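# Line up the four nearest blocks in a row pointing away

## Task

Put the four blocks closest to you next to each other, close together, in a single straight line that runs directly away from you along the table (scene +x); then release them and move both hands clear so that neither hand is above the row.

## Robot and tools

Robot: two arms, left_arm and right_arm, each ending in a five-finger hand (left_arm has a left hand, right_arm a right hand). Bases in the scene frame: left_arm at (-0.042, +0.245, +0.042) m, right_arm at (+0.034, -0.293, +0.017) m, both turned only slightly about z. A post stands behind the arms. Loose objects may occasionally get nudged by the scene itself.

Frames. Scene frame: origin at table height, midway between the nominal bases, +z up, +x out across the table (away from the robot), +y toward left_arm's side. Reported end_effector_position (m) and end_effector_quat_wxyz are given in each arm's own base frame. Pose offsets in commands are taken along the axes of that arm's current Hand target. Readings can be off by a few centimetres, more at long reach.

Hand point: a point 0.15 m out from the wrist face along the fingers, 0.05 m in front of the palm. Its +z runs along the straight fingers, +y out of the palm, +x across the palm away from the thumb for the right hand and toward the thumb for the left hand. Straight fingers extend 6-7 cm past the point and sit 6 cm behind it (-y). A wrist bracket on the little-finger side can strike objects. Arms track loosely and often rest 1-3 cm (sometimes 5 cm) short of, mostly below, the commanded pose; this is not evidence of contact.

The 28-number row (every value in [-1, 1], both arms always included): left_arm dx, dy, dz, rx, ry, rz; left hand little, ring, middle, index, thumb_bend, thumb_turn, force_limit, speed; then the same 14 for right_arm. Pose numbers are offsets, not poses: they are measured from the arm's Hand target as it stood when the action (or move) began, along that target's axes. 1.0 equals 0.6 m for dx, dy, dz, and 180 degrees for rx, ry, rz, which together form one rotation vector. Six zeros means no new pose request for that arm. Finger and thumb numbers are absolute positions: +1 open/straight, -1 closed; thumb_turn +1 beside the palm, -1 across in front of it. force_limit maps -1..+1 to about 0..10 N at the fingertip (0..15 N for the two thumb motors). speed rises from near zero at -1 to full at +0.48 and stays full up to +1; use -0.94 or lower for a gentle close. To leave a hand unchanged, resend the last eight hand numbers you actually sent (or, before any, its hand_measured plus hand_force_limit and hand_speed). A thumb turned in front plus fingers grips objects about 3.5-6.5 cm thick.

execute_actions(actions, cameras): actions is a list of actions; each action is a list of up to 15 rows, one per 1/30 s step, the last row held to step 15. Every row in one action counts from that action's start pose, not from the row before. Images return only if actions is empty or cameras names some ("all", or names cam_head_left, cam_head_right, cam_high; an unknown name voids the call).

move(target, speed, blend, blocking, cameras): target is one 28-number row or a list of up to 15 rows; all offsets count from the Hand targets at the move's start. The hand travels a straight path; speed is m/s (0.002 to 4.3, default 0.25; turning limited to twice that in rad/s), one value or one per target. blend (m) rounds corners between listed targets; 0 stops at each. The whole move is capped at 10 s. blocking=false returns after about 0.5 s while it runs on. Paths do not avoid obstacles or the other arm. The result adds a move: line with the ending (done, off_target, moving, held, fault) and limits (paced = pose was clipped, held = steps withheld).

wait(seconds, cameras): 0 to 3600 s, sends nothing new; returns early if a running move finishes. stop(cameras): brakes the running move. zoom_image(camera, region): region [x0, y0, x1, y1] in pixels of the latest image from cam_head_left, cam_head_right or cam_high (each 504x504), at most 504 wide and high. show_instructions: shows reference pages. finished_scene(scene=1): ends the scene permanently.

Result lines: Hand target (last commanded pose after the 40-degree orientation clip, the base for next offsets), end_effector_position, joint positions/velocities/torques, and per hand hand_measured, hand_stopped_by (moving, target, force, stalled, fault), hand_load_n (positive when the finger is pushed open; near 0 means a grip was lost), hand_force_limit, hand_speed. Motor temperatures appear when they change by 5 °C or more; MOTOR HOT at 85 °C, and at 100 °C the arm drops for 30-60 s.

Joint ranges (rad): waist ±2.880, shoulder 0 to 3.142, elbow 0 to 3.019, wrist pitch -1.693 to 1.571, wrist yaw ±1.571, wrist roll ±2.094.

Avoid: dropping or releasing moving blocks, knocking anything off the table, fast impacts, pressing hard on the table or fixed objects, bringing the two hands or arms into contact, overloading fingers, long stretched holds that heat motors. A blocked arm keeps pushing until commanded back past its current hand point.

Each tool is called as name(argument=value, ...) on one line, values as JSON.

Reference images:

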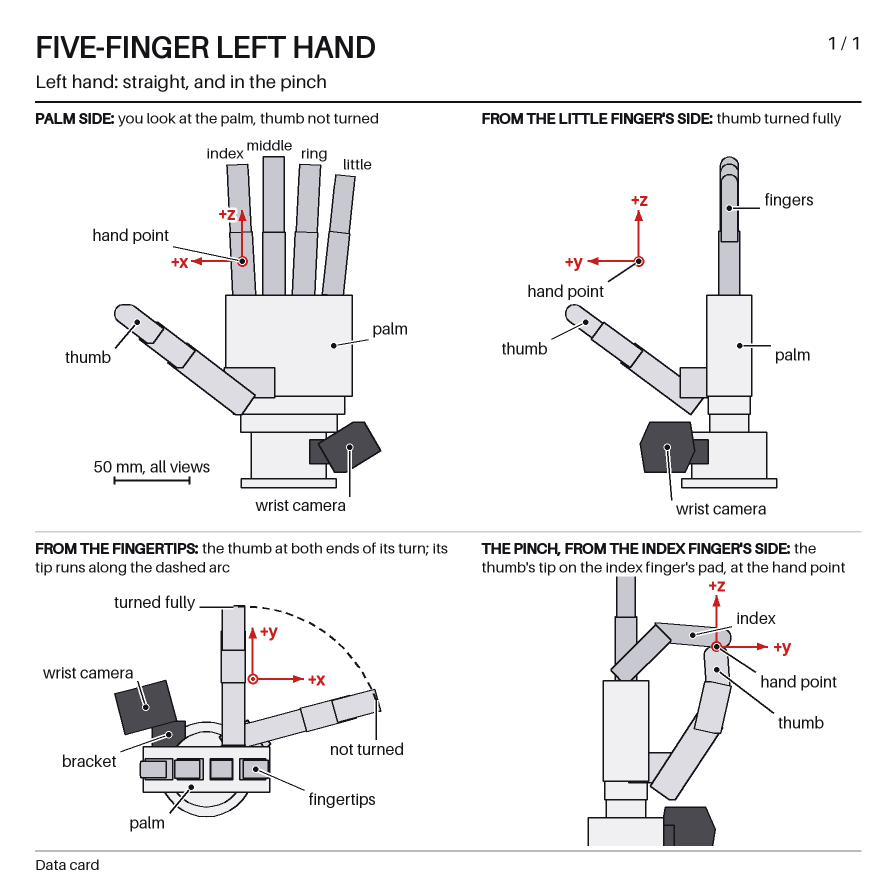

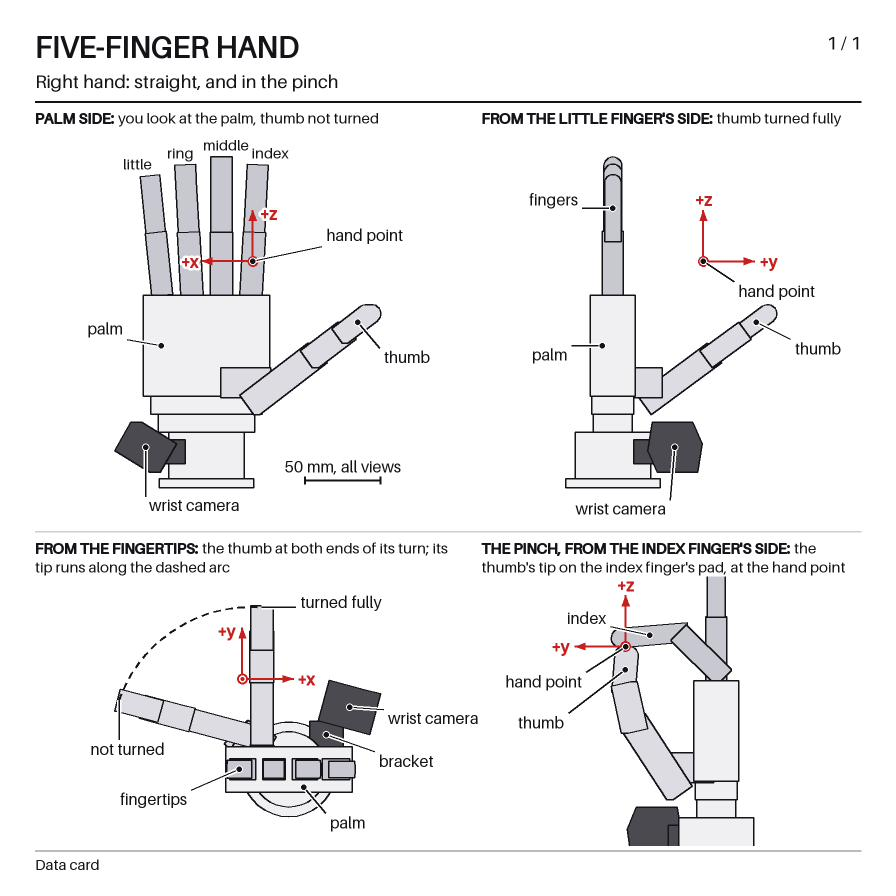

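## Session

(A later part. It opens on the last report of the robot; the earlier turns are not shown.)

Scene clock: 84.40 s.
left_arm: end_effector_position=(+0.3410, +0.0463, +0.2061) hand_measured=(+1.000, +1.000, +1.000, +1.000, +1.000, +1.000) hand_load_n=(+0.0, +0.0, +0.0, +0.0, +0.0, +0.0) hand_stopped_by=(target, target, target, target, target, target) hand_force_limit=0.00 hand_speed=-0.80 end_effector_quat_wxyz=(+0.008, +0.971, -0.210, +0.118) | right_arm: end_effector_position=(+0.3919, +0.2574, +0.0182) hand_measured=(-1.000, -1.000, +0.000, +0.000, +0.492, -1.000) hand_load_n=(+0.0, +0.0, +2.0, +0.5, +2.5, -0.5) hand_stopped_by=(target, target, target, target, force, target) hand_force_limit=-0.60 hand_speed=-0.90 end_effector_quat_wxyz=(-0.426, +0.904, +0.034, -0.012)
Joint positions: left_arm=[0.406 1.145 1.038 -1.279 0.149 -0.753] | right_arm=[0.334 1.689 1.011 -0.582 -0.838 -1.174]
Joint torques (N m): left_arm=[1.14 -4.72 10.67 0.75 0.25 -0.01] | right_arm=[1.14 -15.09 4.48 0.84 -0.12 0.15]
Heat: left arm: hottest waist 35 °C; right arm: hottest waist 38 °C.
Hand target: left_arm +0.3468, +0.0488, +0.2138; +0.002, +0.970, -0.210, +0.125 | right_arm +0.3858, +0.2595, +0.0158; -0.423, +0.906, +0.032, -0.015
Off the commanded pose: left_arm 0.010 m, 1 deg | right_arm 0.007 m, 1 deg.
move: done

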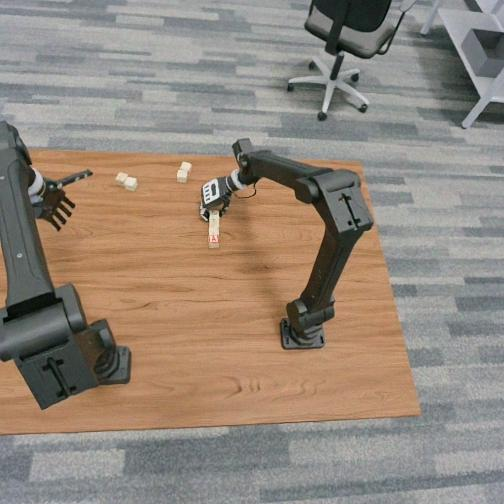

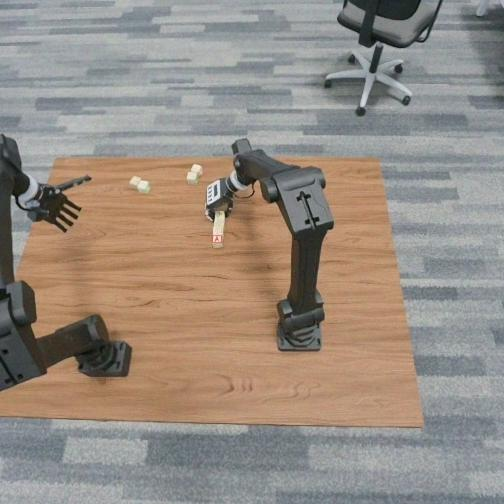

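execute_actions(actions=[[[0,0,0,0,0,0,1,1,1,1,1,1,0,-0.8,0,0,0,0,0,0,-1,-1,0.06,0.06,0.65,-1,-0.6,-0.92]]], cameras=["cam_head_left","cam_head_right"])

zoom_image(camera="cam_head_left", region=[190, 195, 240, 245])

zoom_image(camera="cam_head_right", region=[195, 195, 245, 245])

Scene clock: 86.50 s.
left_arm: end_effector_position=(+0.3410, +0.0463, +0.2061) hand_measured=(+1.000, +1.000, +1.000, +1.000, +1.000, +1.000) hand_load_n=(+0.0, +0.0, +0.0, +0.0, +0.0, +0.0) hand_stopped_by=(target, target, target, target, target, target) hand_force_limit=0.00 hand_speed=-0.80 end_effector_quat_wxyz=(+0.008, +0.971, -0.210, +0.118) | right_arm: end_effector_position=(+0.3919, +0.2576, +0.0182) hand_measured=(-1.000, -1.000, +0.060, +0.060, +0.650, -1.000) hand_load_n=(+0.0, +0.0, -2.5, +0.0, +0.0, +0.0) hand_stopped_by=(target, target, target, target, target, target) hand_force_limit=-0.60 hand_speed=-0.92 end_effector_quat_wxyz=(-0.426, +0.904, +0.034, -0.012)
Joint positions: left_arm=[0.406 1.145 1.038 -1.279 0.149 -0.753] | right_arm=[0.334 1.689 1.011 -0.581 -0.838 -1.172]
Joint torques (N m): left_arm=[1.14 -4.72 10.67 0.75 0.25 -0.01] | right_arm=[1.14 -15.33 4.52 0.83 -0.16 0.12]
Heat: left arm: hottest waist 35 °C; right arm: hottest waist 38 °C.
Hand target: left_arm +0.3468, +0.0488, +0.2138; +0.002, +0.970, -0.210, +0.125 | right_arm +0.3857, +0.2595, +0.0158; -0.423, +0.906, +0.032, -0.015
Off the commanded pose: left_arm 0.010 m, 1 deg | right_arm 0.007 m, 1 deg.
Step readings (end_effector_position of left_arm | right_arm):
0: (+0.3410, +0.0463, +0.2061) | (+0.3919, +0.2574, +0.0182)
1: (+0.3410, +0.0463, +0.2061) | (+0.3919, +0.2574, +0.0182)
2: (+0.3410, +0.0463, +0.2061) | (+0.3919, +0.2574, +0.0182)
4: (+0.3410, +0.0463, +0.2061) | (+0.3919, +0.2573, +0.0182)
8: (+0.3410, +0.0463, +0.2061) | (+0.3920, +0.2574, +0.0182)
15: (+0.3410, +0.0463, +0.2061) | (+0.3919, +0.2576, +0.0182)

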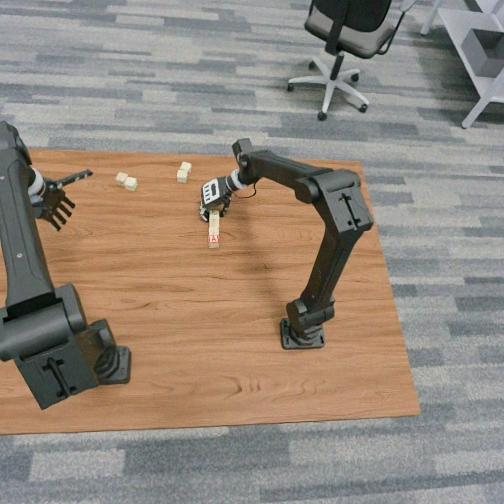

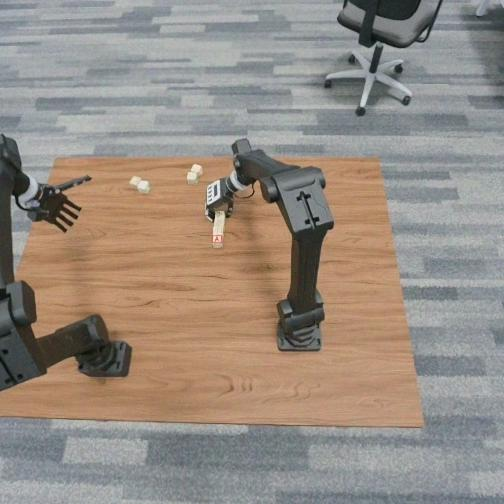

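Scaled by 10.080 from the camera's image (finer frame: 720x720).

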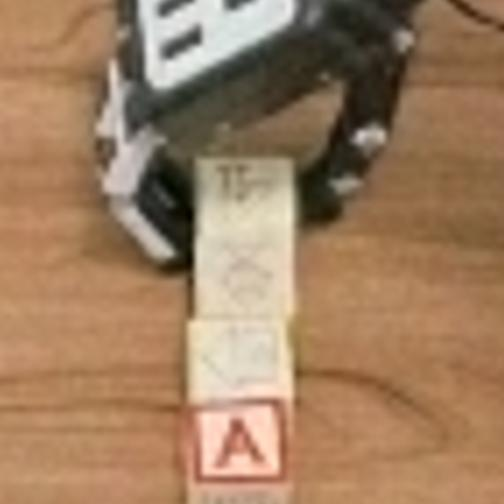

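Scaled by 10.080 from the camera's image (finer frame: 720x720).

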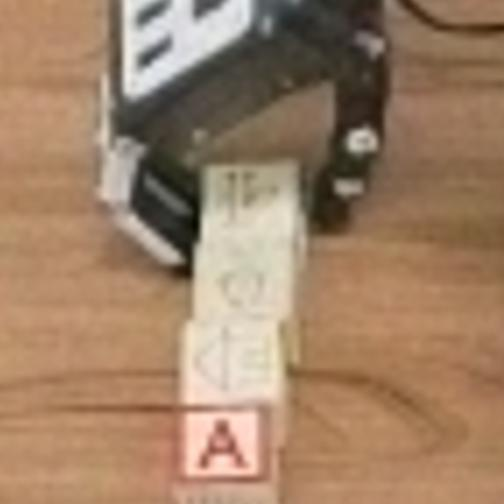

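move(target=[[0,0,0,0,0,0,1,1,1,1,1,1,0,-0.8,0.0137,-0.044,-0.0316,0,0,0,-1,-1,0.06,0.06,0.65,-1,-0.6,-0.92],[0,0,0,0,0,0,1,1,1,1,1,1,0,-0.8,0.0137,-0.1239,-0.0987,0,0,0,-1,-1,0.06,0.06,0.65,-1,-0.6,-0.92],[0,0,0,0,0,0,1,1,1,1,1,1,0,-0.8,-0.0233,0.0867,-0.3625,0,0,0,-1,-1,0.06,0.06,0.65,-1,-0.6,-0.92]], cameras=["all"], speed=[0.05,0.15,0.25], blend=[0.005,0.02,0])

zoom_image(camera="cam_high", region=[260, 290, 320, 370])

zoom_image(camera="cam_head_left", region=[190, 200, 240, 260])

zoom_image(camera="cam_head_right", region=[190, 200, 250, 260])

Scene clock: 89.97 s.
left_arm: end_effector_position=(+0.3410, +0.0463, +0.2061) hand_measured=(+1.000, +1.000, +1.000, +1.000, +1.000, +1.000) hand_load_n=(+0.0, +0.0, +0.0, +0.0, +0.0, +0.0) hand_stopped_by=(target, target, target, target, target, target) hand_force_limit=0.00 hand_speed=-0.80 end_effector_quat_wxyz=(+0.008, +0.971, -0.210, +0.118) | right_arm: end_effector_position=(+0.3730, +0.0573, +0.1085) hand_measured=(-1.000, -1.000, +0.060, +0.060, +0.650, -1.000) hand_load_n=(+0.0, +0.5, +0.0, +0.0, +0.0, +0.0) hand_stopped_by=(target, target, target, target, target, target) hand_force_limit=-0.60 hand_speed=-0.92 end_effector_quat_wxyz=(-0.422, +0.906, +0.019, -0.024)
Joint positions: left_arm=[0.406 1.145 1.038 -1.279 0.149 -0.753] | right_arm=[-0.121 1.564 1.134 -1.371 -0.85 -1.838]
Joint torques (N m): left_arm=[1.26 -4.78 10.69 0.76 0.25 -0.02] | right_arm=[1.26 -12.34 8.27 -0.43 -0.54 -0.07]
Heat: left arm: hottest waist 35 °C; right arm: hottest waist 38 °C.
Hand target: left_arm +0.3468, +0.0488, +0.2138; +0.002, +0.970, -0.210, +0.125 | right_arm +0.3859, +0.0588, +0.1156; -0.423, +0.906, +0.032, -0.015
Off the commanded pose: left_arm 0.010 m, 1 deg | right_arm 0.015 m, 2 deg.
move: off_target (right_arm)

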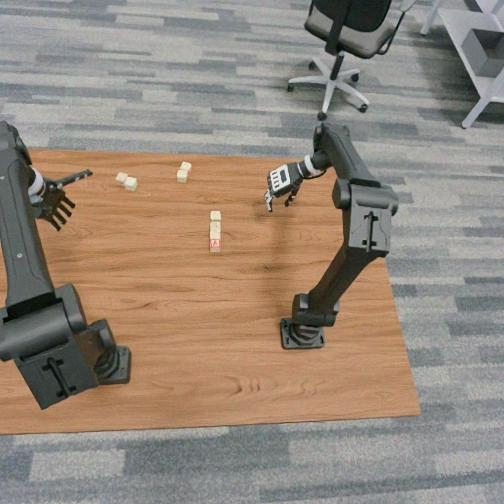

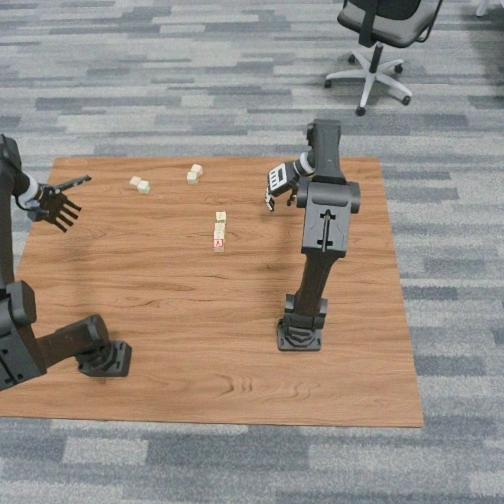

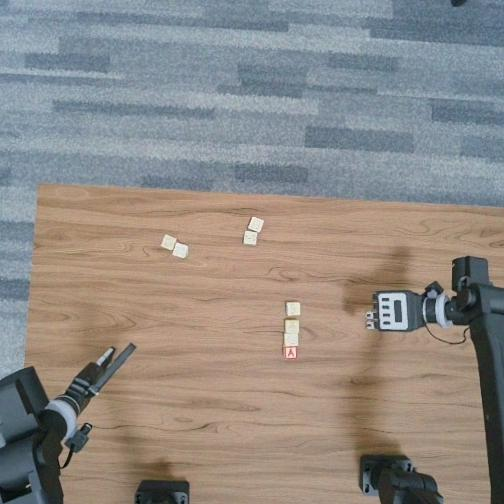

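Scaled by 6.300 from the camera's image (finer frame: 720x720).

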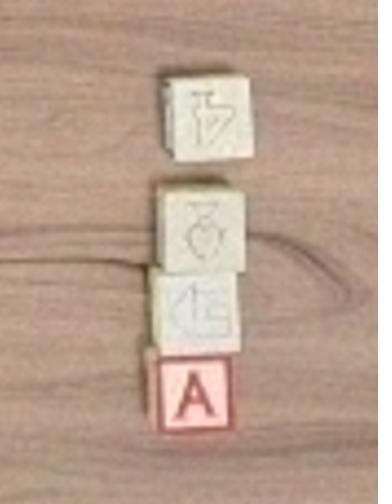

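Scaled by 8.400 from the camera's image (finer frame: 720x720).

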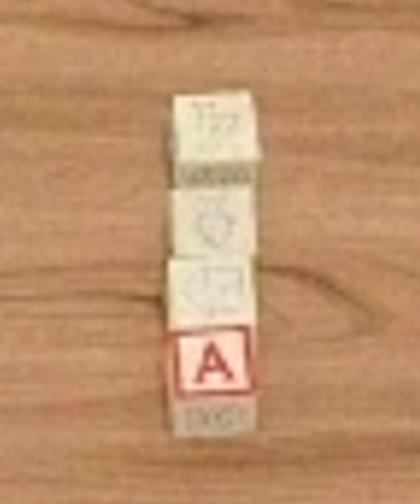

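Scaled by 8.400 from the camera's image (finer frame: 720x720).

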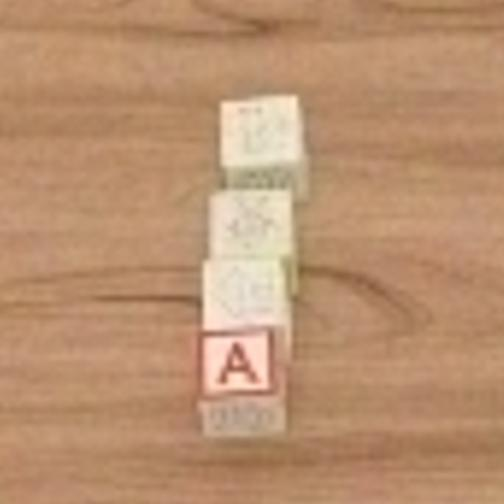

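move(target=[0,0,0,0,0,0,1,1,1,1,1,1,0,-0.8,0.0597,-0.1765,0.2767,0,0.0172,0.0145,-1,-1,0.25,0.25,0.7,-1,-0.6,-0.6], cameras=[], speed=0.2)

Scene clock: 92.90 s.
left_arm: end_effector_position=(+0.3410, +0.0463, +0.2061) hand_measured=(+1.000, +1.000, +1.000, +1.000, +1.000, +1.000) hand_load_n=(+0.0, +0.0, +0.0, +0.0, +0.0, +0.0) hand_stopped_by=(target, target, target, target, target, target) hand_force_limit=0.00 hand_speed=-0.80 end_effector_quat_wxyz=(+0.008, +0.971, -0.210, +0.118) | right_arm: end_effector_position=(+0.4032, +0.2574, +0.0918) hand_measured=(-1.000, -1.000, +0.250, +0.250, +0.700, -1.000) hand_load_n=(+0.5, +0.0, +0.0, +0.0, +0.0, +0.0) hand_stopped_by=(target, target, target, target, target, target) hand_force_limit=-0.60 hand_speed=-0.60 end_effector_quat_wxyz=(-0.422, +0.906, +0.007, -0.003)
Joint positions: left_arm=[0.406 1.145 1.038 -1.279 0.149 -0.753] | right_arm=[0.328 1.586 1.108 -0.742 -0.816 -1.106]
Joint torques (N m): left_arm=[1.2 -4.78 10.66 0.73 0.24 -0.01] | right_arm=[-0.91 -14.27 6.34 1.18 -0.38 0.14]
Heat: left arm: hottest waist 35 °C; right arm: hottest elbow 39 °C.
Hand target: left_arm +0.3468, +0.0488, +0.2138; +0.002, +0.970, -0.210, +0.125 | right_arm +0.4079, +0.2561, +0.0901; -0.423, +0.906, +0.000, +0.000
Off the commanded pose: left_arm 0.010 m, 1 deg | right_arm 0.005 m, 1 deg.
move: done

move(target=[0,0,0,0,0,0,1,1,1,1,1,1,0,-0.8,0,0.0619,0.0455,0,0,0,-1,-1,0.25,0.25,0.7,-1,-0.6,-0.9], cameras=["all"], speed=0.1)

zoom_image(camera="cam_head_left", region=[180, 190, 250, 240])

zoom_image(camera="cam_head_right", region=[180, 190, 250, 240])

Scene clock: 94.13 s.
left_arm: end_effector_position=(+0.3410, +0.0463, +0.2061) hand_measured=(+1.000, +1.000, +1.000, +1.000, +1.000, +1.000) hand_load_n=(+0.0, +0.0, +0.0, +0.0, +0.0, +0.0) hand_stopped_by=(target, target, target, target, target, target) hand_force_limit=0.00 hand_speed=-0.80 end_effector_quat_wxyz=(+0.008, +0.971, -0.210, +0.118) | right_arm: end_effector_position=(+0.4012, +0.2549, +0.0435) hand_measured=(-1.000, -1.000, +0.250, +0.250, +0.700, -1.000) hand_load_n=(+0.0, +0.0, +0.0, +0.0, +0.0, +0.0) hand_stopped_by=(target, target, target, target, target, target) hand_force_limit=-0.60 hand_speed=-0.90 end_effector_quat_wxyz=(-0.421, +0.907, +0.003, -0.007)
Joint positions: left_arm=[0.406 1.145 1.038 -1.279 0.149 -0.753] | right_arm=[0.325 1.653 1.046 -0.624 -0.816 -1.106]
Joint torques (N m): left_arm=[1.2 -4.78 10.69 0.73 0.25 -0.01] | right_arm=[-1.26 -14.68 6.06 1.07 -0.43 0.09]
Heat: left arm: hottest waist 35 °C; right arm: hottest elbow 39 °C.
Hand target: left_arm +0.3468, +0.0488, +0.2138; +0.002, +0.970, -0.210, +0.125 | right_arm +0.4079, +0.2533, +0.0442; -0.423, +0.906, +0.000, +0.000
Off the commanded pose: left_arm 0.010 m, 1 deg | right_arm 0.007 m, 1 deg.
move: done

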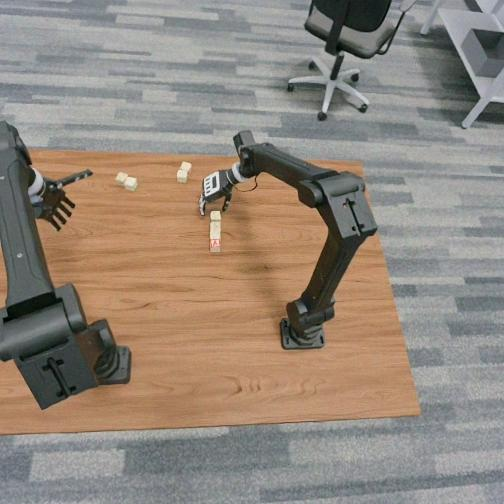

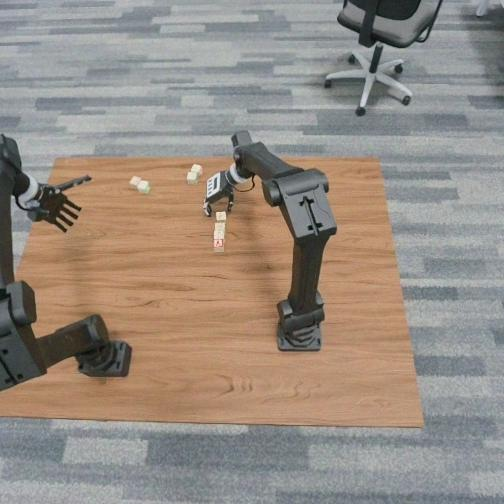

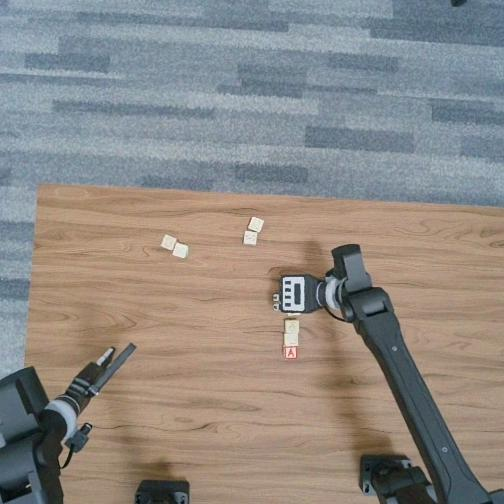

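Scaled by 7.200 from the camera's image (finer frame: 720x720).

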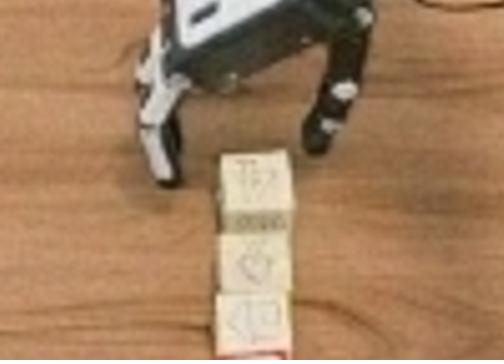

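Scaled by 7.200 from the camera's image (finer frame: 720x720).

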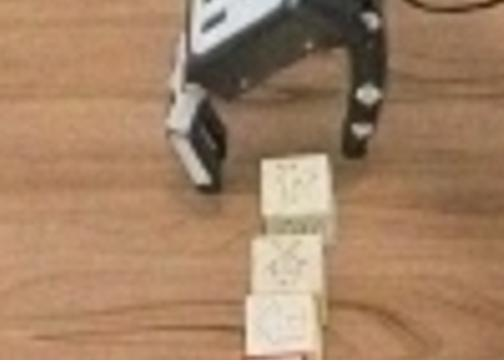

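move(target=[0,0,0,0,0,0,1,1,1,1,1,1,0,-0.8,-0.0317,0.0025,-0.0057,0,0,0,-1,-1,0.25,0.25,0.7,-1,-0.6,-0.9], cameras=[], speed=0.1)

Scene clock: 95.37 s.
left_arm: end_effector_position=(+0.3410, +0.0463, +0.2061) hand_measured=(+1.000, +1.000, +1.000, +1.000, +1.000, +1.000) hand_load_n=(+0.0, +0.0, -0.5, +0.0, +0.0, +0.0) hand_stopped_by=(target, target, target, target, target, target) hand_force_limit=0.00 hand_speed=-0.80 end_effector_quat_wxyz=(+0.008, +0.971, -0.210, +0.118) | right_arm: end_effector_position=(+0.3802, +0.2479, +0.0311) hand_measured=(-1.000, -1.000, +0.250, +0.250, +0.700, -1.000) hand_load_n=(+0.0, +0.0, +0.0, +0.0, +0.0, +0.0) hand_stopped_by=(target, target, target, target, target, target) hand_force_limit=-0.60 hand_speed=-0.90 end_effector_quat_wxyz=(-0.417, +0.909, -0.002, -0.019)
Joint positions: left_arm=[0.406 1.145 1.038 -1.279 0.149 -0.753] | right_arm=[0.325 1.637 0.987 -0.607 -0.816 -1.105]
Joint torques (N m): left_arm=[1.26 -4.84 10.66 0.72 0.25 -0.01] | right_arm=[0.09 -16.85 6.05 1.1 -0.39 0.16]
Heat: left arm: hottest waist 35 °C; right arm: hottest waist 38 °C.
Hand target: left_arm +0.3468, +0.0488, +0.2138; +0.002, +0.970, -0.210, +0.125 | right_arm +0.3889, +0.2497, +0.0453; -0.423, +0.906, +0.000, +0.000
Off the commanded pose: left_arm 0.010 m, 1 deg | right_arm 0.017 m, 2 deg.
move: off_target (right_arm)

execute_actions(actions=[], cameras=["cam_head_left","cam_head_right"])

zoom_image(camera="cam_head_left", region=[180, 190, 250, 240])

zoom_image(camera="cam_head_right", region=[180, 190, 250, 240])

Scene clock: 95.63 s.
left_arm: end_effector_position=(+0.3410, +0.0463, +0.2061) hand_measured=(+1.000, +1.000, +1.000, +1.000, +1.000, +1.000) hand_load_n=(+0.0, +0.0, -0.5, +0.0, +0.0, +0.0) hand_stopped_by=(target, target, target, target, target, target) hand_force_limit=0.00 hand_speed=-0.80 end_effector_quat_wxyz=(+0.008, +0.971, -0.210, +0.118) | right_arm: end_effector_position=(+0.3802, +0.2479, +0.0311) hand_measured=(-1.000, -1.000, +0.250, +0.250, +0.700, -1.000) hand_load_n=(+0.0, +0.0, +0.0, +0.0, +0.0, +0.0) hand_stopped_by=(target, target, target, target, target, target) hand_force_limit=-0.60 hand_speed=-0.90 end_effector_quat_wxyz=(-0.417, +0.909, -0.002, -0.019)
Joint positions: left_arm=[0.406 1.145 1.038 -1.279 0.149 -0.753] | right_arm=[0.325 1.637 0.987 -0.607 -0.816 -1.105]
Joint velocities: within noise
Joint torques (N m): left_arm=[1.14 -4.78 10.67 0.76 0.25 -0.02] | right_arm=[0.09 -16.62 5.91 1.09 -0.38 0.15]
Motor temperatures (°C): left_arm=[35 30 34 34 32 28] | right_arm=[38 32 38 30 31 36]
Heat: left arm: hottest waist 35 °C; right arm: hottest waist 38 °C.
Hand target: left_arm +0.3468, +0.0488, +0.2138; +0.002, +0.970, -0.210, +0.125 | right_arm +0.3889, +0.2497, +0.0453; -0.423, +0.906, +0.000, +0.000
Off the commanded pose: left_arm 0.010 m, 1 deg | right_arm 0.017 m, 2 deg.
Images, in order (width x height): cam_head_left 504x504, cam_head_right 504x504.

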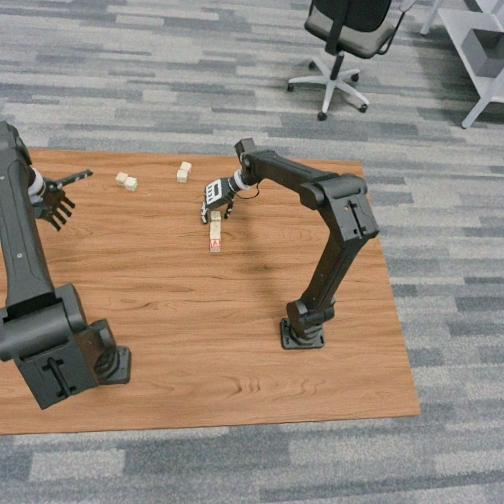

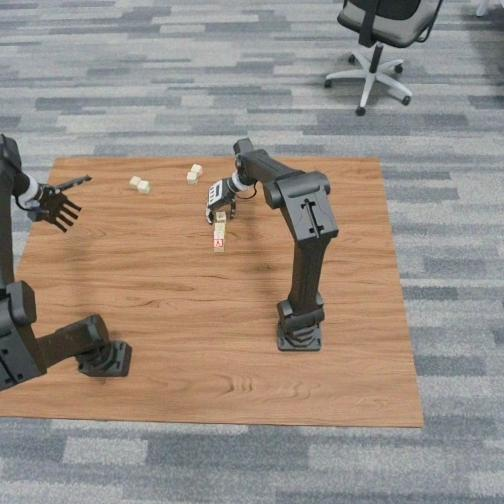

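Scaled by 7.200 from the camera's image (finer frame: 720x720).

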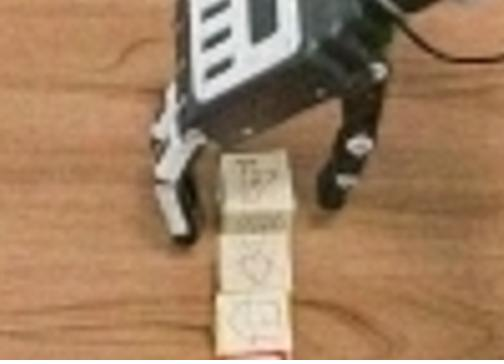

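Scaled by 7.200 from the camera's image (finer frame: 720x720).

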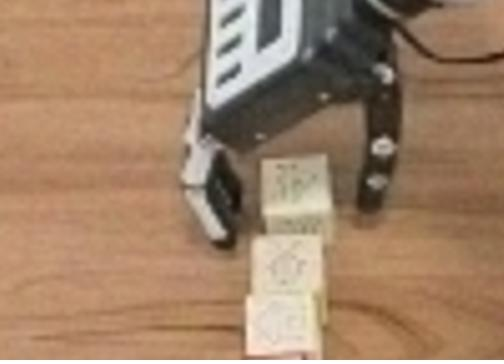

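move(target=[0,0,0,0,0,0,1,1,1,1,1,1,0,-0.8,0.015,0.0115,0.0097,0,0,0,-1,-1,0.25,0.25,0.7,-1,-0.6,-0.9], cameras=["cam_head_left","cam_head_right"], speed=0.1)

zoom_image(camera="cam_head_left", region=[180, 190, 250, 240])

zoom_image(camera="cam_head_right", region=[180, 190, 250, 240])

Scene clock: 96.47 s.
left_arm: end_effector_position=(+0.3410, +0.0463, +0.2061) hand_measured=(+1.000, +1.000, +1.000, +1.000, +1.000, +1.000) hand_load_n=(+0.0, +0.0, +0.0, +0.0, +0.0, +0.0) hand_stopped_by=(target, target, target, target, target, target) hand_force_limit=0.00 hand_speed=-0.80 end_effector_quat_wxyz=(+0.008, +0.971, -0.210, +0.118) | right_arm: end_effector_position=(+0.3830, +0.2486, +0.0313) hand_measured=(-1.000, -1.000, +0.250, +0.250, +0.700, -1.000) hand_load_n=(+0.5, +0.0, +0.0, +0.0, +0.0, +0.5) hand_stopped_by=(target, target, target, target, target, target) hand_force_limit=-0.60 hand_speed=-0.90 end_effector_quat_wxyz=(-0.418, +0.908, +0.000, -0.014)
Joint positions: left_arm=[0.406 1.145 1.038 -1.279 0.149 -0.753] | right_arm=[0.324 1.637 0.987 -0.596 -0.816 -1.105]
Joint torques (N m): left_arm=[1.2 -4.78 10.65 0.75 0.25 -0.02] | right_arm=[-0.85 -13.51 7.12 1.17 -0.47 0.07]
Heat: left arm: hottest waist 35 °C; right arm: hottest waist 38 °C.
Hand target: left_arm +0.3468, +0.0488, +0.2138; +0.002, +0.970, -0.210, +0.125 | right_arm +0.3979, +0.2497, +0.0363; -0.423, +0.906, +0.000, +0.000
Off the commanded pose: left_arm 0.010 m, 1 deg | right_arm 0.016 m, 2 deg.
move: off_target (right_arm)

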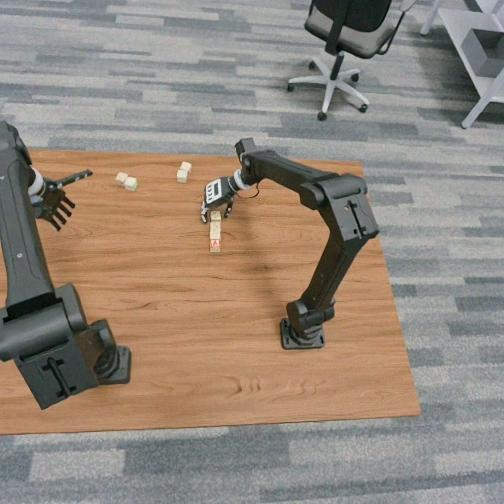

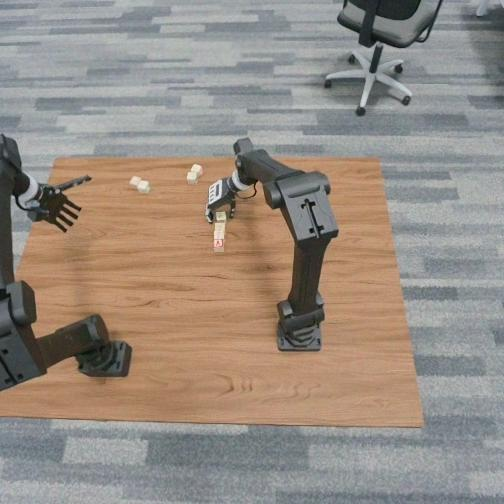

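Scaled by 7.200 from the camera's image (finer frame: 720x720).

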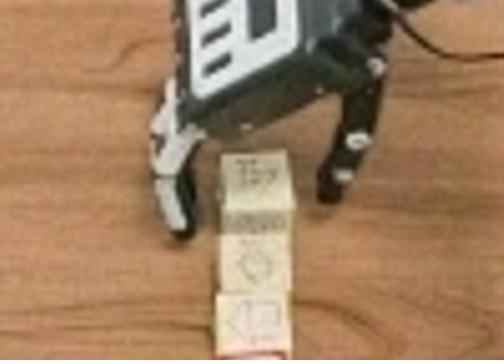

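Scaled by 7.200 from the camera's image (finer frame: 720x720).

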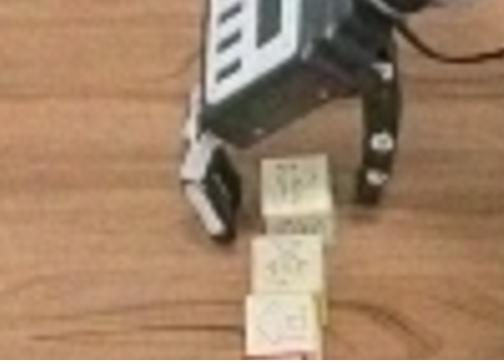

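move(target=[0,0,0,0,0,0,1,1,1,1,1,1,0,-0.8,0.014,0.002,0.001,0,0,0,-1,-1,0.25,0.25,0.7,-1,-0.6,-0.9], cameras=["cam_head_left","cam_head_right"], speed=0.1)

zoom_image(camera="cam_head_left", region=[180, 190, 250, 240])

zoom_image(camera="cam_head_right", region=[180, 190, 250, 240])

Scene clock: 97.20 s.
left_arm: end_effector_position=(+0.3410, +0.0463, +0.2061) hand_measured=(+1.000, +1.000, +1.000, +1.000, +1.000, +1.000) hand_load_n=(+0.0, +0.0, +0.0, +0.0, +0.0, +0.0) hand_stopped_by=(target, target, target, target, target, target) hand_force_limit=0.00 hand_speed=-0.80 end_effector_quat_wxyz=(+0.008, +0.971, -0.210, +0.118) | right_arm: end_effector_position=(+0.3865, +0.2460, +0.0267) hand_measured=(-1.000, -1.000, +0.250, +0.250, +0.700, -1.000) hand_load_n=(+0.0, +0.0, +0.0, +0.0, +0.0, +0.5) hand_stopped_by=(target, target, target, target, target, target) hand_force_limit=-0.60 hand_speed=-0.90 end_effector_quat_wxyz=(-0.417, +0.909, -0.006, -0.016)
Joint positions: left_arm=[0.406 1.145 1.038 -1.279 0.149 -0.753] | right_arm=[0.316 1.653 0.993 -0.596 -0.816 -1.105]
Joint torques (N m): left_arm=[1.2 -4.78 10.67 0.76 0.25 -0.01] | right_arm=[-0.56 -13.27 8.14 0.76 -0.54 -0.01]
Heat: left arm: hottest waist 35 °C; right arm: hottest waist 38 °C.
Hand target: left_arm +0.3468, +0.0488, +0.2138; +0.002, +0.970, -0.210, +0.125 | right_arm +0.4062, +0.2493, +0.0349; -0.423, +0.906, +0.000, +0.000
Off the commanded pose: left_arm 0.010 m, 1 deg | right_arm 0.022 m, 2 deg.
move: off_target (right_arm)

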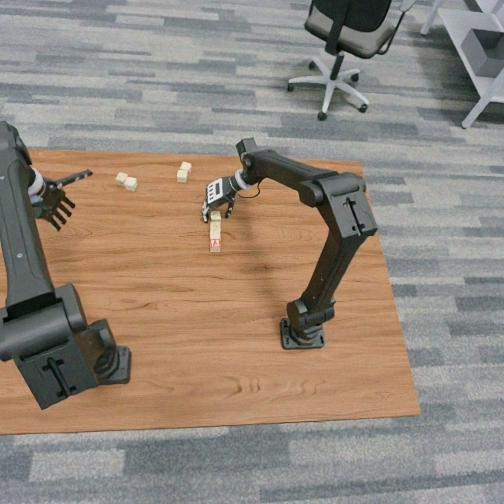

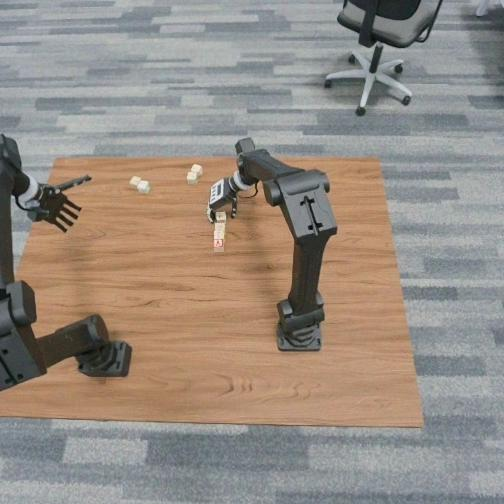

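Scaled by 7.200 from the camera's image (finer frame: 720x720).

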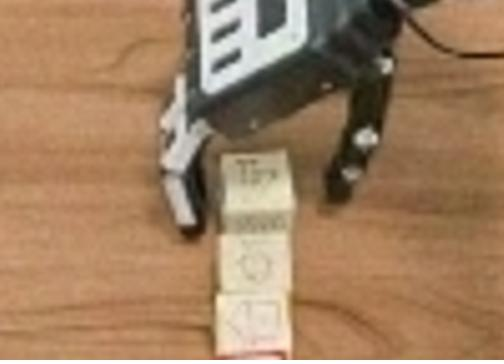

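Scaled by 7.200 from the camera's image (finer frame: 720x720).

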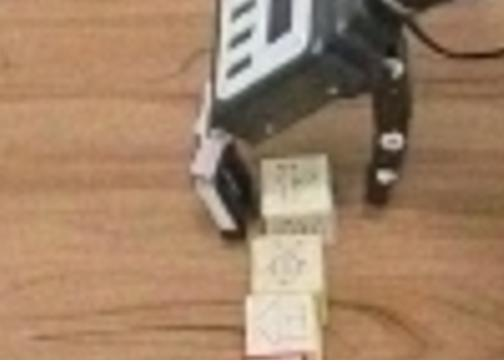

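move(target=[0,0,0,0,0,0,1,1,1,1,1,1,0,-0.8,0.01,-0.0095,0.001,0,0,0,-1,-1,0.25,0.25,0.7,-1,-0.6,-0.9], cameras=["cam_head_left","cam_head_right"], speed=0.1)

zoom_image(camera="cam_head_left", region=[180, 190, 250, 240])

zoom_image(camera="cam_head_right", region=[180, 190, 250, 240])

Scene clock: 98.30 s.
left_arm: end_effector_position=(+0.3410, +0.0463, +0.2061) hand_measured=(+1.000, +1.000, +1.000, +1.000, +1.000, +1.000) hand_load_n=(+0.0, +0.0, +0.0, +0.0, -0.5, +0.0) hand_stopped_by=(target, target, target, target, target, target) hand_force_limit=0.00 hand_speed=-0.80 end_effector_quat_wxyz=(+0.008, +0.971, -0.210, +0.118) | right_arm: end_effector_position=(+0.3980, +0.2498, +0.0326) hand_measured=(-1.000, -1.000, +0.250, +0.250, +0.700, -1.000) hand_load_n=(+0.0, +0.0, +0.0, +0.0, +0.0, +0.0) hand_stopped_by=(target, target, target, target, target, target) hand_force_limit=-0.60 hand_speed=-0.90 end_effector_quat_wxyz=(-0.420, +0.907, -0.001, -0.007)
Joint positions: left_arm=[0.406 1.145 1.038 -1.279 0.149 -0.753] | right_arm=[0.316 1.66 1.021 -0.596 -0.816 -1.105]
Joint torques (N m): left_arm=[1.26 -4.84 10.67 0.75 0.25 -0.01] | right_arm=[0.67 -13.98 8.12 0.53 -0.46 0.05]
Heat: left arm: hottest waist 35 °C; right arm: hottest elbow 39 °C.
Hand target: left_arm +0.3468, +0.0488, +0.2138; +0.002, +0.970, -0.210, +0.125 | right_arm +0.4122, +0.2534, +0.0388; -0.423, +0.906, +0.000, +0.000
Off the commanded pose: left_arm 0.010 m, 1 deg | right_arm 0.016 m, 1 deg.
move: off_target (right_arm)

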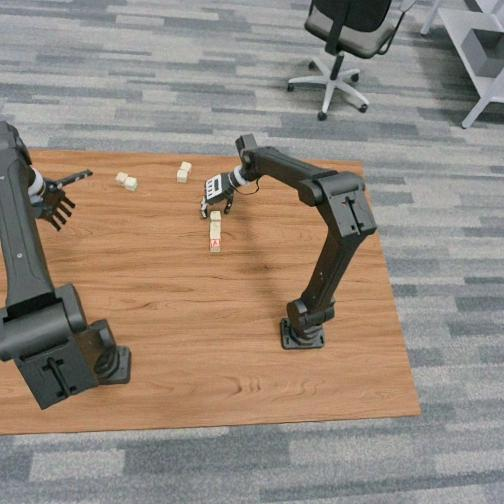

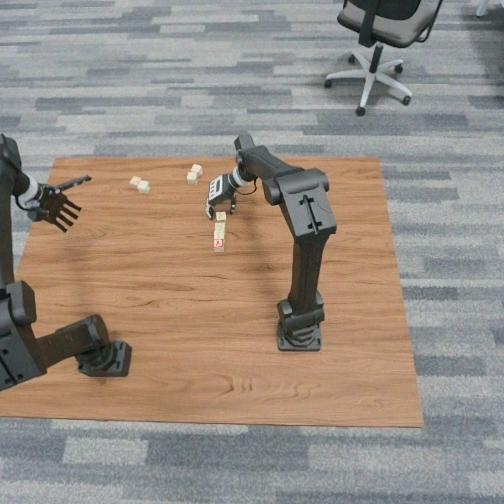

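Scaled by 7.200 from the camera's image (finer frame: 720x720).

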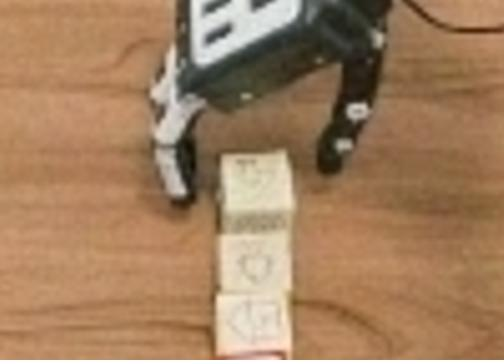

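Scaled by 7.200 from the camera's image (finer frame: 720x720).

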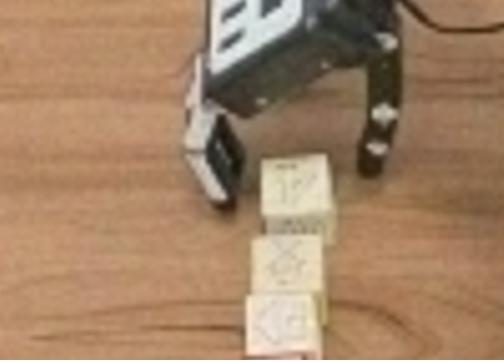

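move(target=[[0,0,0,0,0,0,1,1,1,1,1,1,0,-0.8,-0.027,-0.067,-0.0528,0,0,0,-1,-1,0.25,0.25,0.7,-1,-0.6,-0.9],[0,0,0,0,0,0,1,1,1,1,1,1,0,-0.8,-0.027,-0.009,-0.0053,0,0,0,-1,-1,0.25,0.25,0.7,-1,-0.6,-0.9]], cameras=["cam_head_left","cam_head_right"], speed=0.1)

zoom_image(camera="cam_head_left", region=[180, 190, 250, 240])

zoom_image(camera="cam_head_right", region=[180, 190, 250, 240])

Scene clock: 101.13 s.
left_arm: end_effector_position=(+0.3410, +0.0463, +0.2061) hand_measured=(+1.000, +1.000, +1.000, +1.000, +1.000, +1.000) hand_load_n=(+0.0, +0.0, +0.0, +0.0, +0.0, +0.0) hand_stopped_by=(target, target, target, target, target, target) hand_force_limit=0.00 hand_speed=-0.80 end_effector_quat_wxyz=(+0.008, +0.971, -0.210, +0.118) | right_arm: end_effector_position=(+0.3937, +0.2496, +0.0441) hand_measured=(-1.000, -1.000, +0.250, +0.250, +0.700, -1.000) hand_load_n=(+0.0, +0.0, +0.0, +0.0, +0.0, -0.5) hand_stopped_by=(target, target, target, target, target, target) hand_force_limit=-0.60 hand_speed=-0.90 end_effector_quat_wxyz=(-0.421, +0.907, -0.001, -0.003)
Joint positions: left_arm=[0.406 1.145 1.038 -1.279 0.149 -0.753] | right_arm=[0.319 1.626 1.012 -0.607 -0.813 -1.097]
Joint torques (N m): left_arm=[1.26 -4.78 10.67 0.75 0.25 -0.02] | right_arm=[0.79 -14.04 6.16 1.18 -0.39 0.11]
Heat: left arm: hottest waist 35 °C; right arm: hottest elbow 39 °C.
Hand target: left_arm +0.3468, +0.0488, +0.2138; +0.002, +0.970, -0.210, +0.125 | right_arm +0.3960, +0.2545, +0.0450; -0.423, +0.906, +0.000, +0.000
Off the commanded pose: left_arm 0.010 m, 1 deg | right_arm 0.005 m, 0 deg.
move: done

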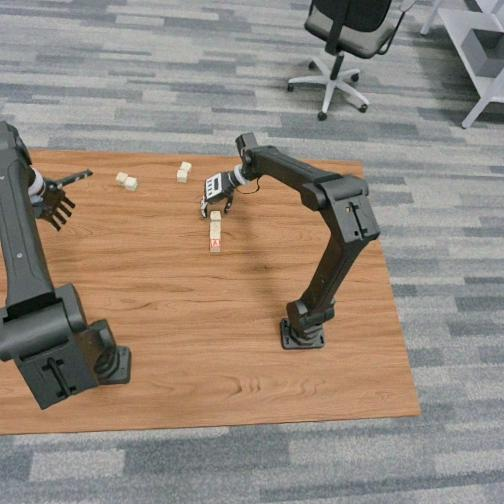

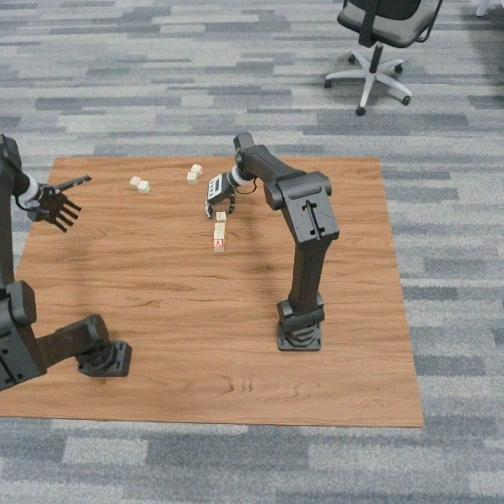

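Scaled by 7.200 from the camera's image (finer frame: 720x720).

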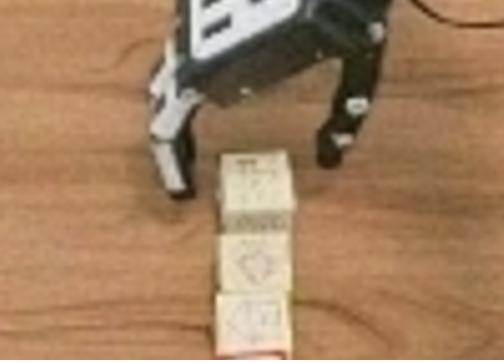

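Scaled by 7.200 from the camera's image (finer frame: 720x720).

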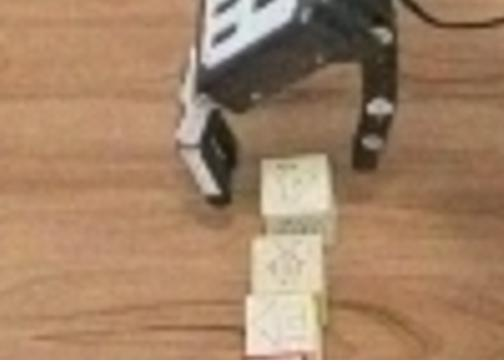

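move(target=[0,0,0,0,0,0,1,1,1,1,1,1,0,-0.8,-0.0067,0.0161,0.0223,0,0,0,-1,-1,0.25,0.25,0.7,-1,-0.6,-0.9], cameras=["cam_head_left","cam_head_right"], speed=0.08)

zoom_image(camera="cam_head_left", region=[180, 190, 250, 240])

zoom_image(camera="cam_head_right", region=[180, 190, 250, 240])

Scene clock: 102.20 s.
left_arm: end_effector_position=(+0.3410, +0.0463, +0.2061) hand_measured=(+1.000, +1.000, +1.000, +1.000, +1.000, +1.000) hand_load_n=(+0.0, +0.0, +0.0, +0.0, +0.0, +0.0) hand_stopped_by=(target, target, target, target, target, target) hand_force_limit=0.00 hand_speed=-0.80 end_effector_quat_wxyz=(+0.008, +0.971, -0.210, +0.118) | right_arm: end_effector_position=(+0.3914, +0.2543, +0.0317) hand_measured=(-1.000, -1.000, +0.250, +0.250, +0.700, -1.000) hand_load_n=(+0.0, +0.0, +0.0, +0.0, +0.0, +0.0) hand_stopped_by=(target, target, target, target, target, target) hand_force_limit=-0.60 hand_speed=-0.90 end_effector_quat_wxyz=(-0.422, +0.906, +0.001, +0.001)
Joint positions: left_arm=[0.406 1.145 1.038 -1.279 0.149 -0.753] | right_arm=[0.331 1.64 0.987 -0.549 -0.81 -1.083]
Joint torques (N m): left_arm=[1.2 -4.89 10.7 0.75 0.26 -0.01] | right_arm=[1.49 -13.92 5.79 1.18 -0.37 0.15]
Heat: left arm: hottest waist 35 °C; right arm: hottest elbow 39 °C.
Hand target: left_arm +0.3468, +0.0488, +0.2138; +0.002, +0.970, -0.210, +0.125 | right_arm +0.3921, +0.2585, +0.0291; -0.423, +0.906, +0.000, +0.000
Off the commanded pose: left_arm 0.010 m, 1 deg | right_arm 0.005 m, 0 deg.
move: done

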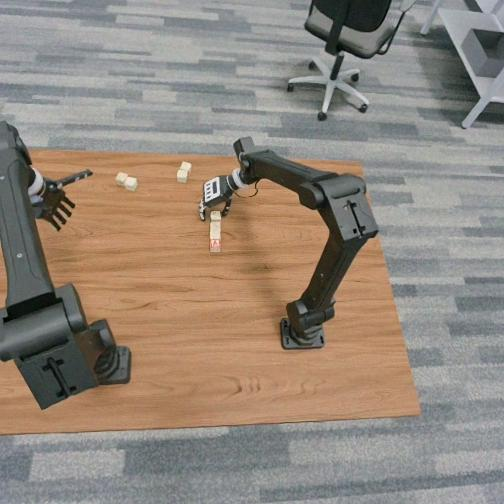

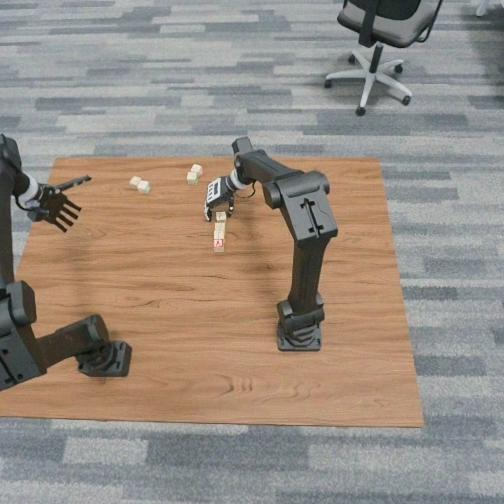

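Scaled by 7.200 from the camera's image (finer frame: 720x720).

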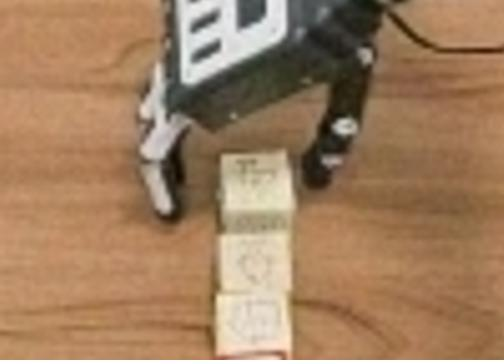

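Scaled by 7.200 from the camera's image (finer frame: 720x720).

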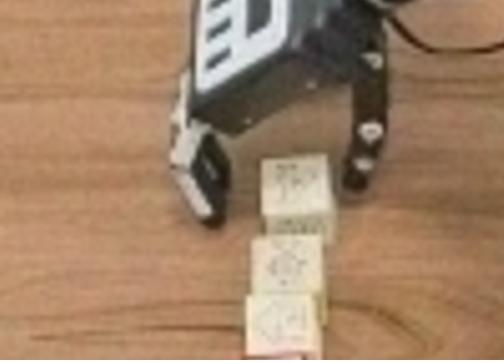

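move(target=[0,0,0,0,0,0,1,1,1,1,1,1,0,-0.8,0,0.0083,0.0070,0,0,0,-1,-1,0.25,0.25,0.7,-1,-0.6,-0.9], cameras=[], speed=0.08)

Scene clock: 103.17 s.
left_arm: end_effector_position=(+0.3410, +0.0463, +0.2061) hand_measured=(+1.000, +1.000, +1.000, +1.000, +1.000, +1.000) hand_load_n=(+0.0, +0.0, +0.0, +0.0, +0.0, +0.0) hand_stopped_by=(target, target, target, target, target, target) hand_force_limit=0.00 hand_speed=-0.80 end_effector_quat_wxyz=(+0.008, +0.971, -0.210, +0.118) | right_arm: end_effector_position=(+0.3920, +0.2546, +0.0264) hand_measured=(-1.000, -1.000, +0.250, +0.250, +0.700, -1.000) hand_load_n=(+0.0, +0.0, +0.0, +0.0, +0.0, +0.0) hand_stopped_by=(target, target, target, target, target, target) hand_force_limit=-0.60 hand_speed=-0.90 end_effector_quat_wxyz=(-0.423, +0.906, +0.002, +0.002)
Joint positions: left_arm=[0.406 1.145 1.038 -1.279 0.149 -0.753] | right_arm=[0.331 1.649 0.982 -0.531 -0.81 -1.083]
Joint torques (N m): left_arm=[1.26 -4.78 10.67 0.72 0.25 -0.01] | right_arm=[0.56 -13.74 5.59 1.43 -0.36 0.15]
Heat: left arm: hottest waist 35 °C; right arm: hottest waist 38 °C.
Hand target: left_arm +0.3468, +0.0488, +0.2138; +0.002, +0.970, -0.210, +0.125 | right_arm +0.3921, +0.2585, +0.0226; -0.423, +0.906, +0.000, +0.000
Off the commanded pose: left_arm 0.010 m, 1 deg | right_arm 0.006 m, 0 deg.
move: done


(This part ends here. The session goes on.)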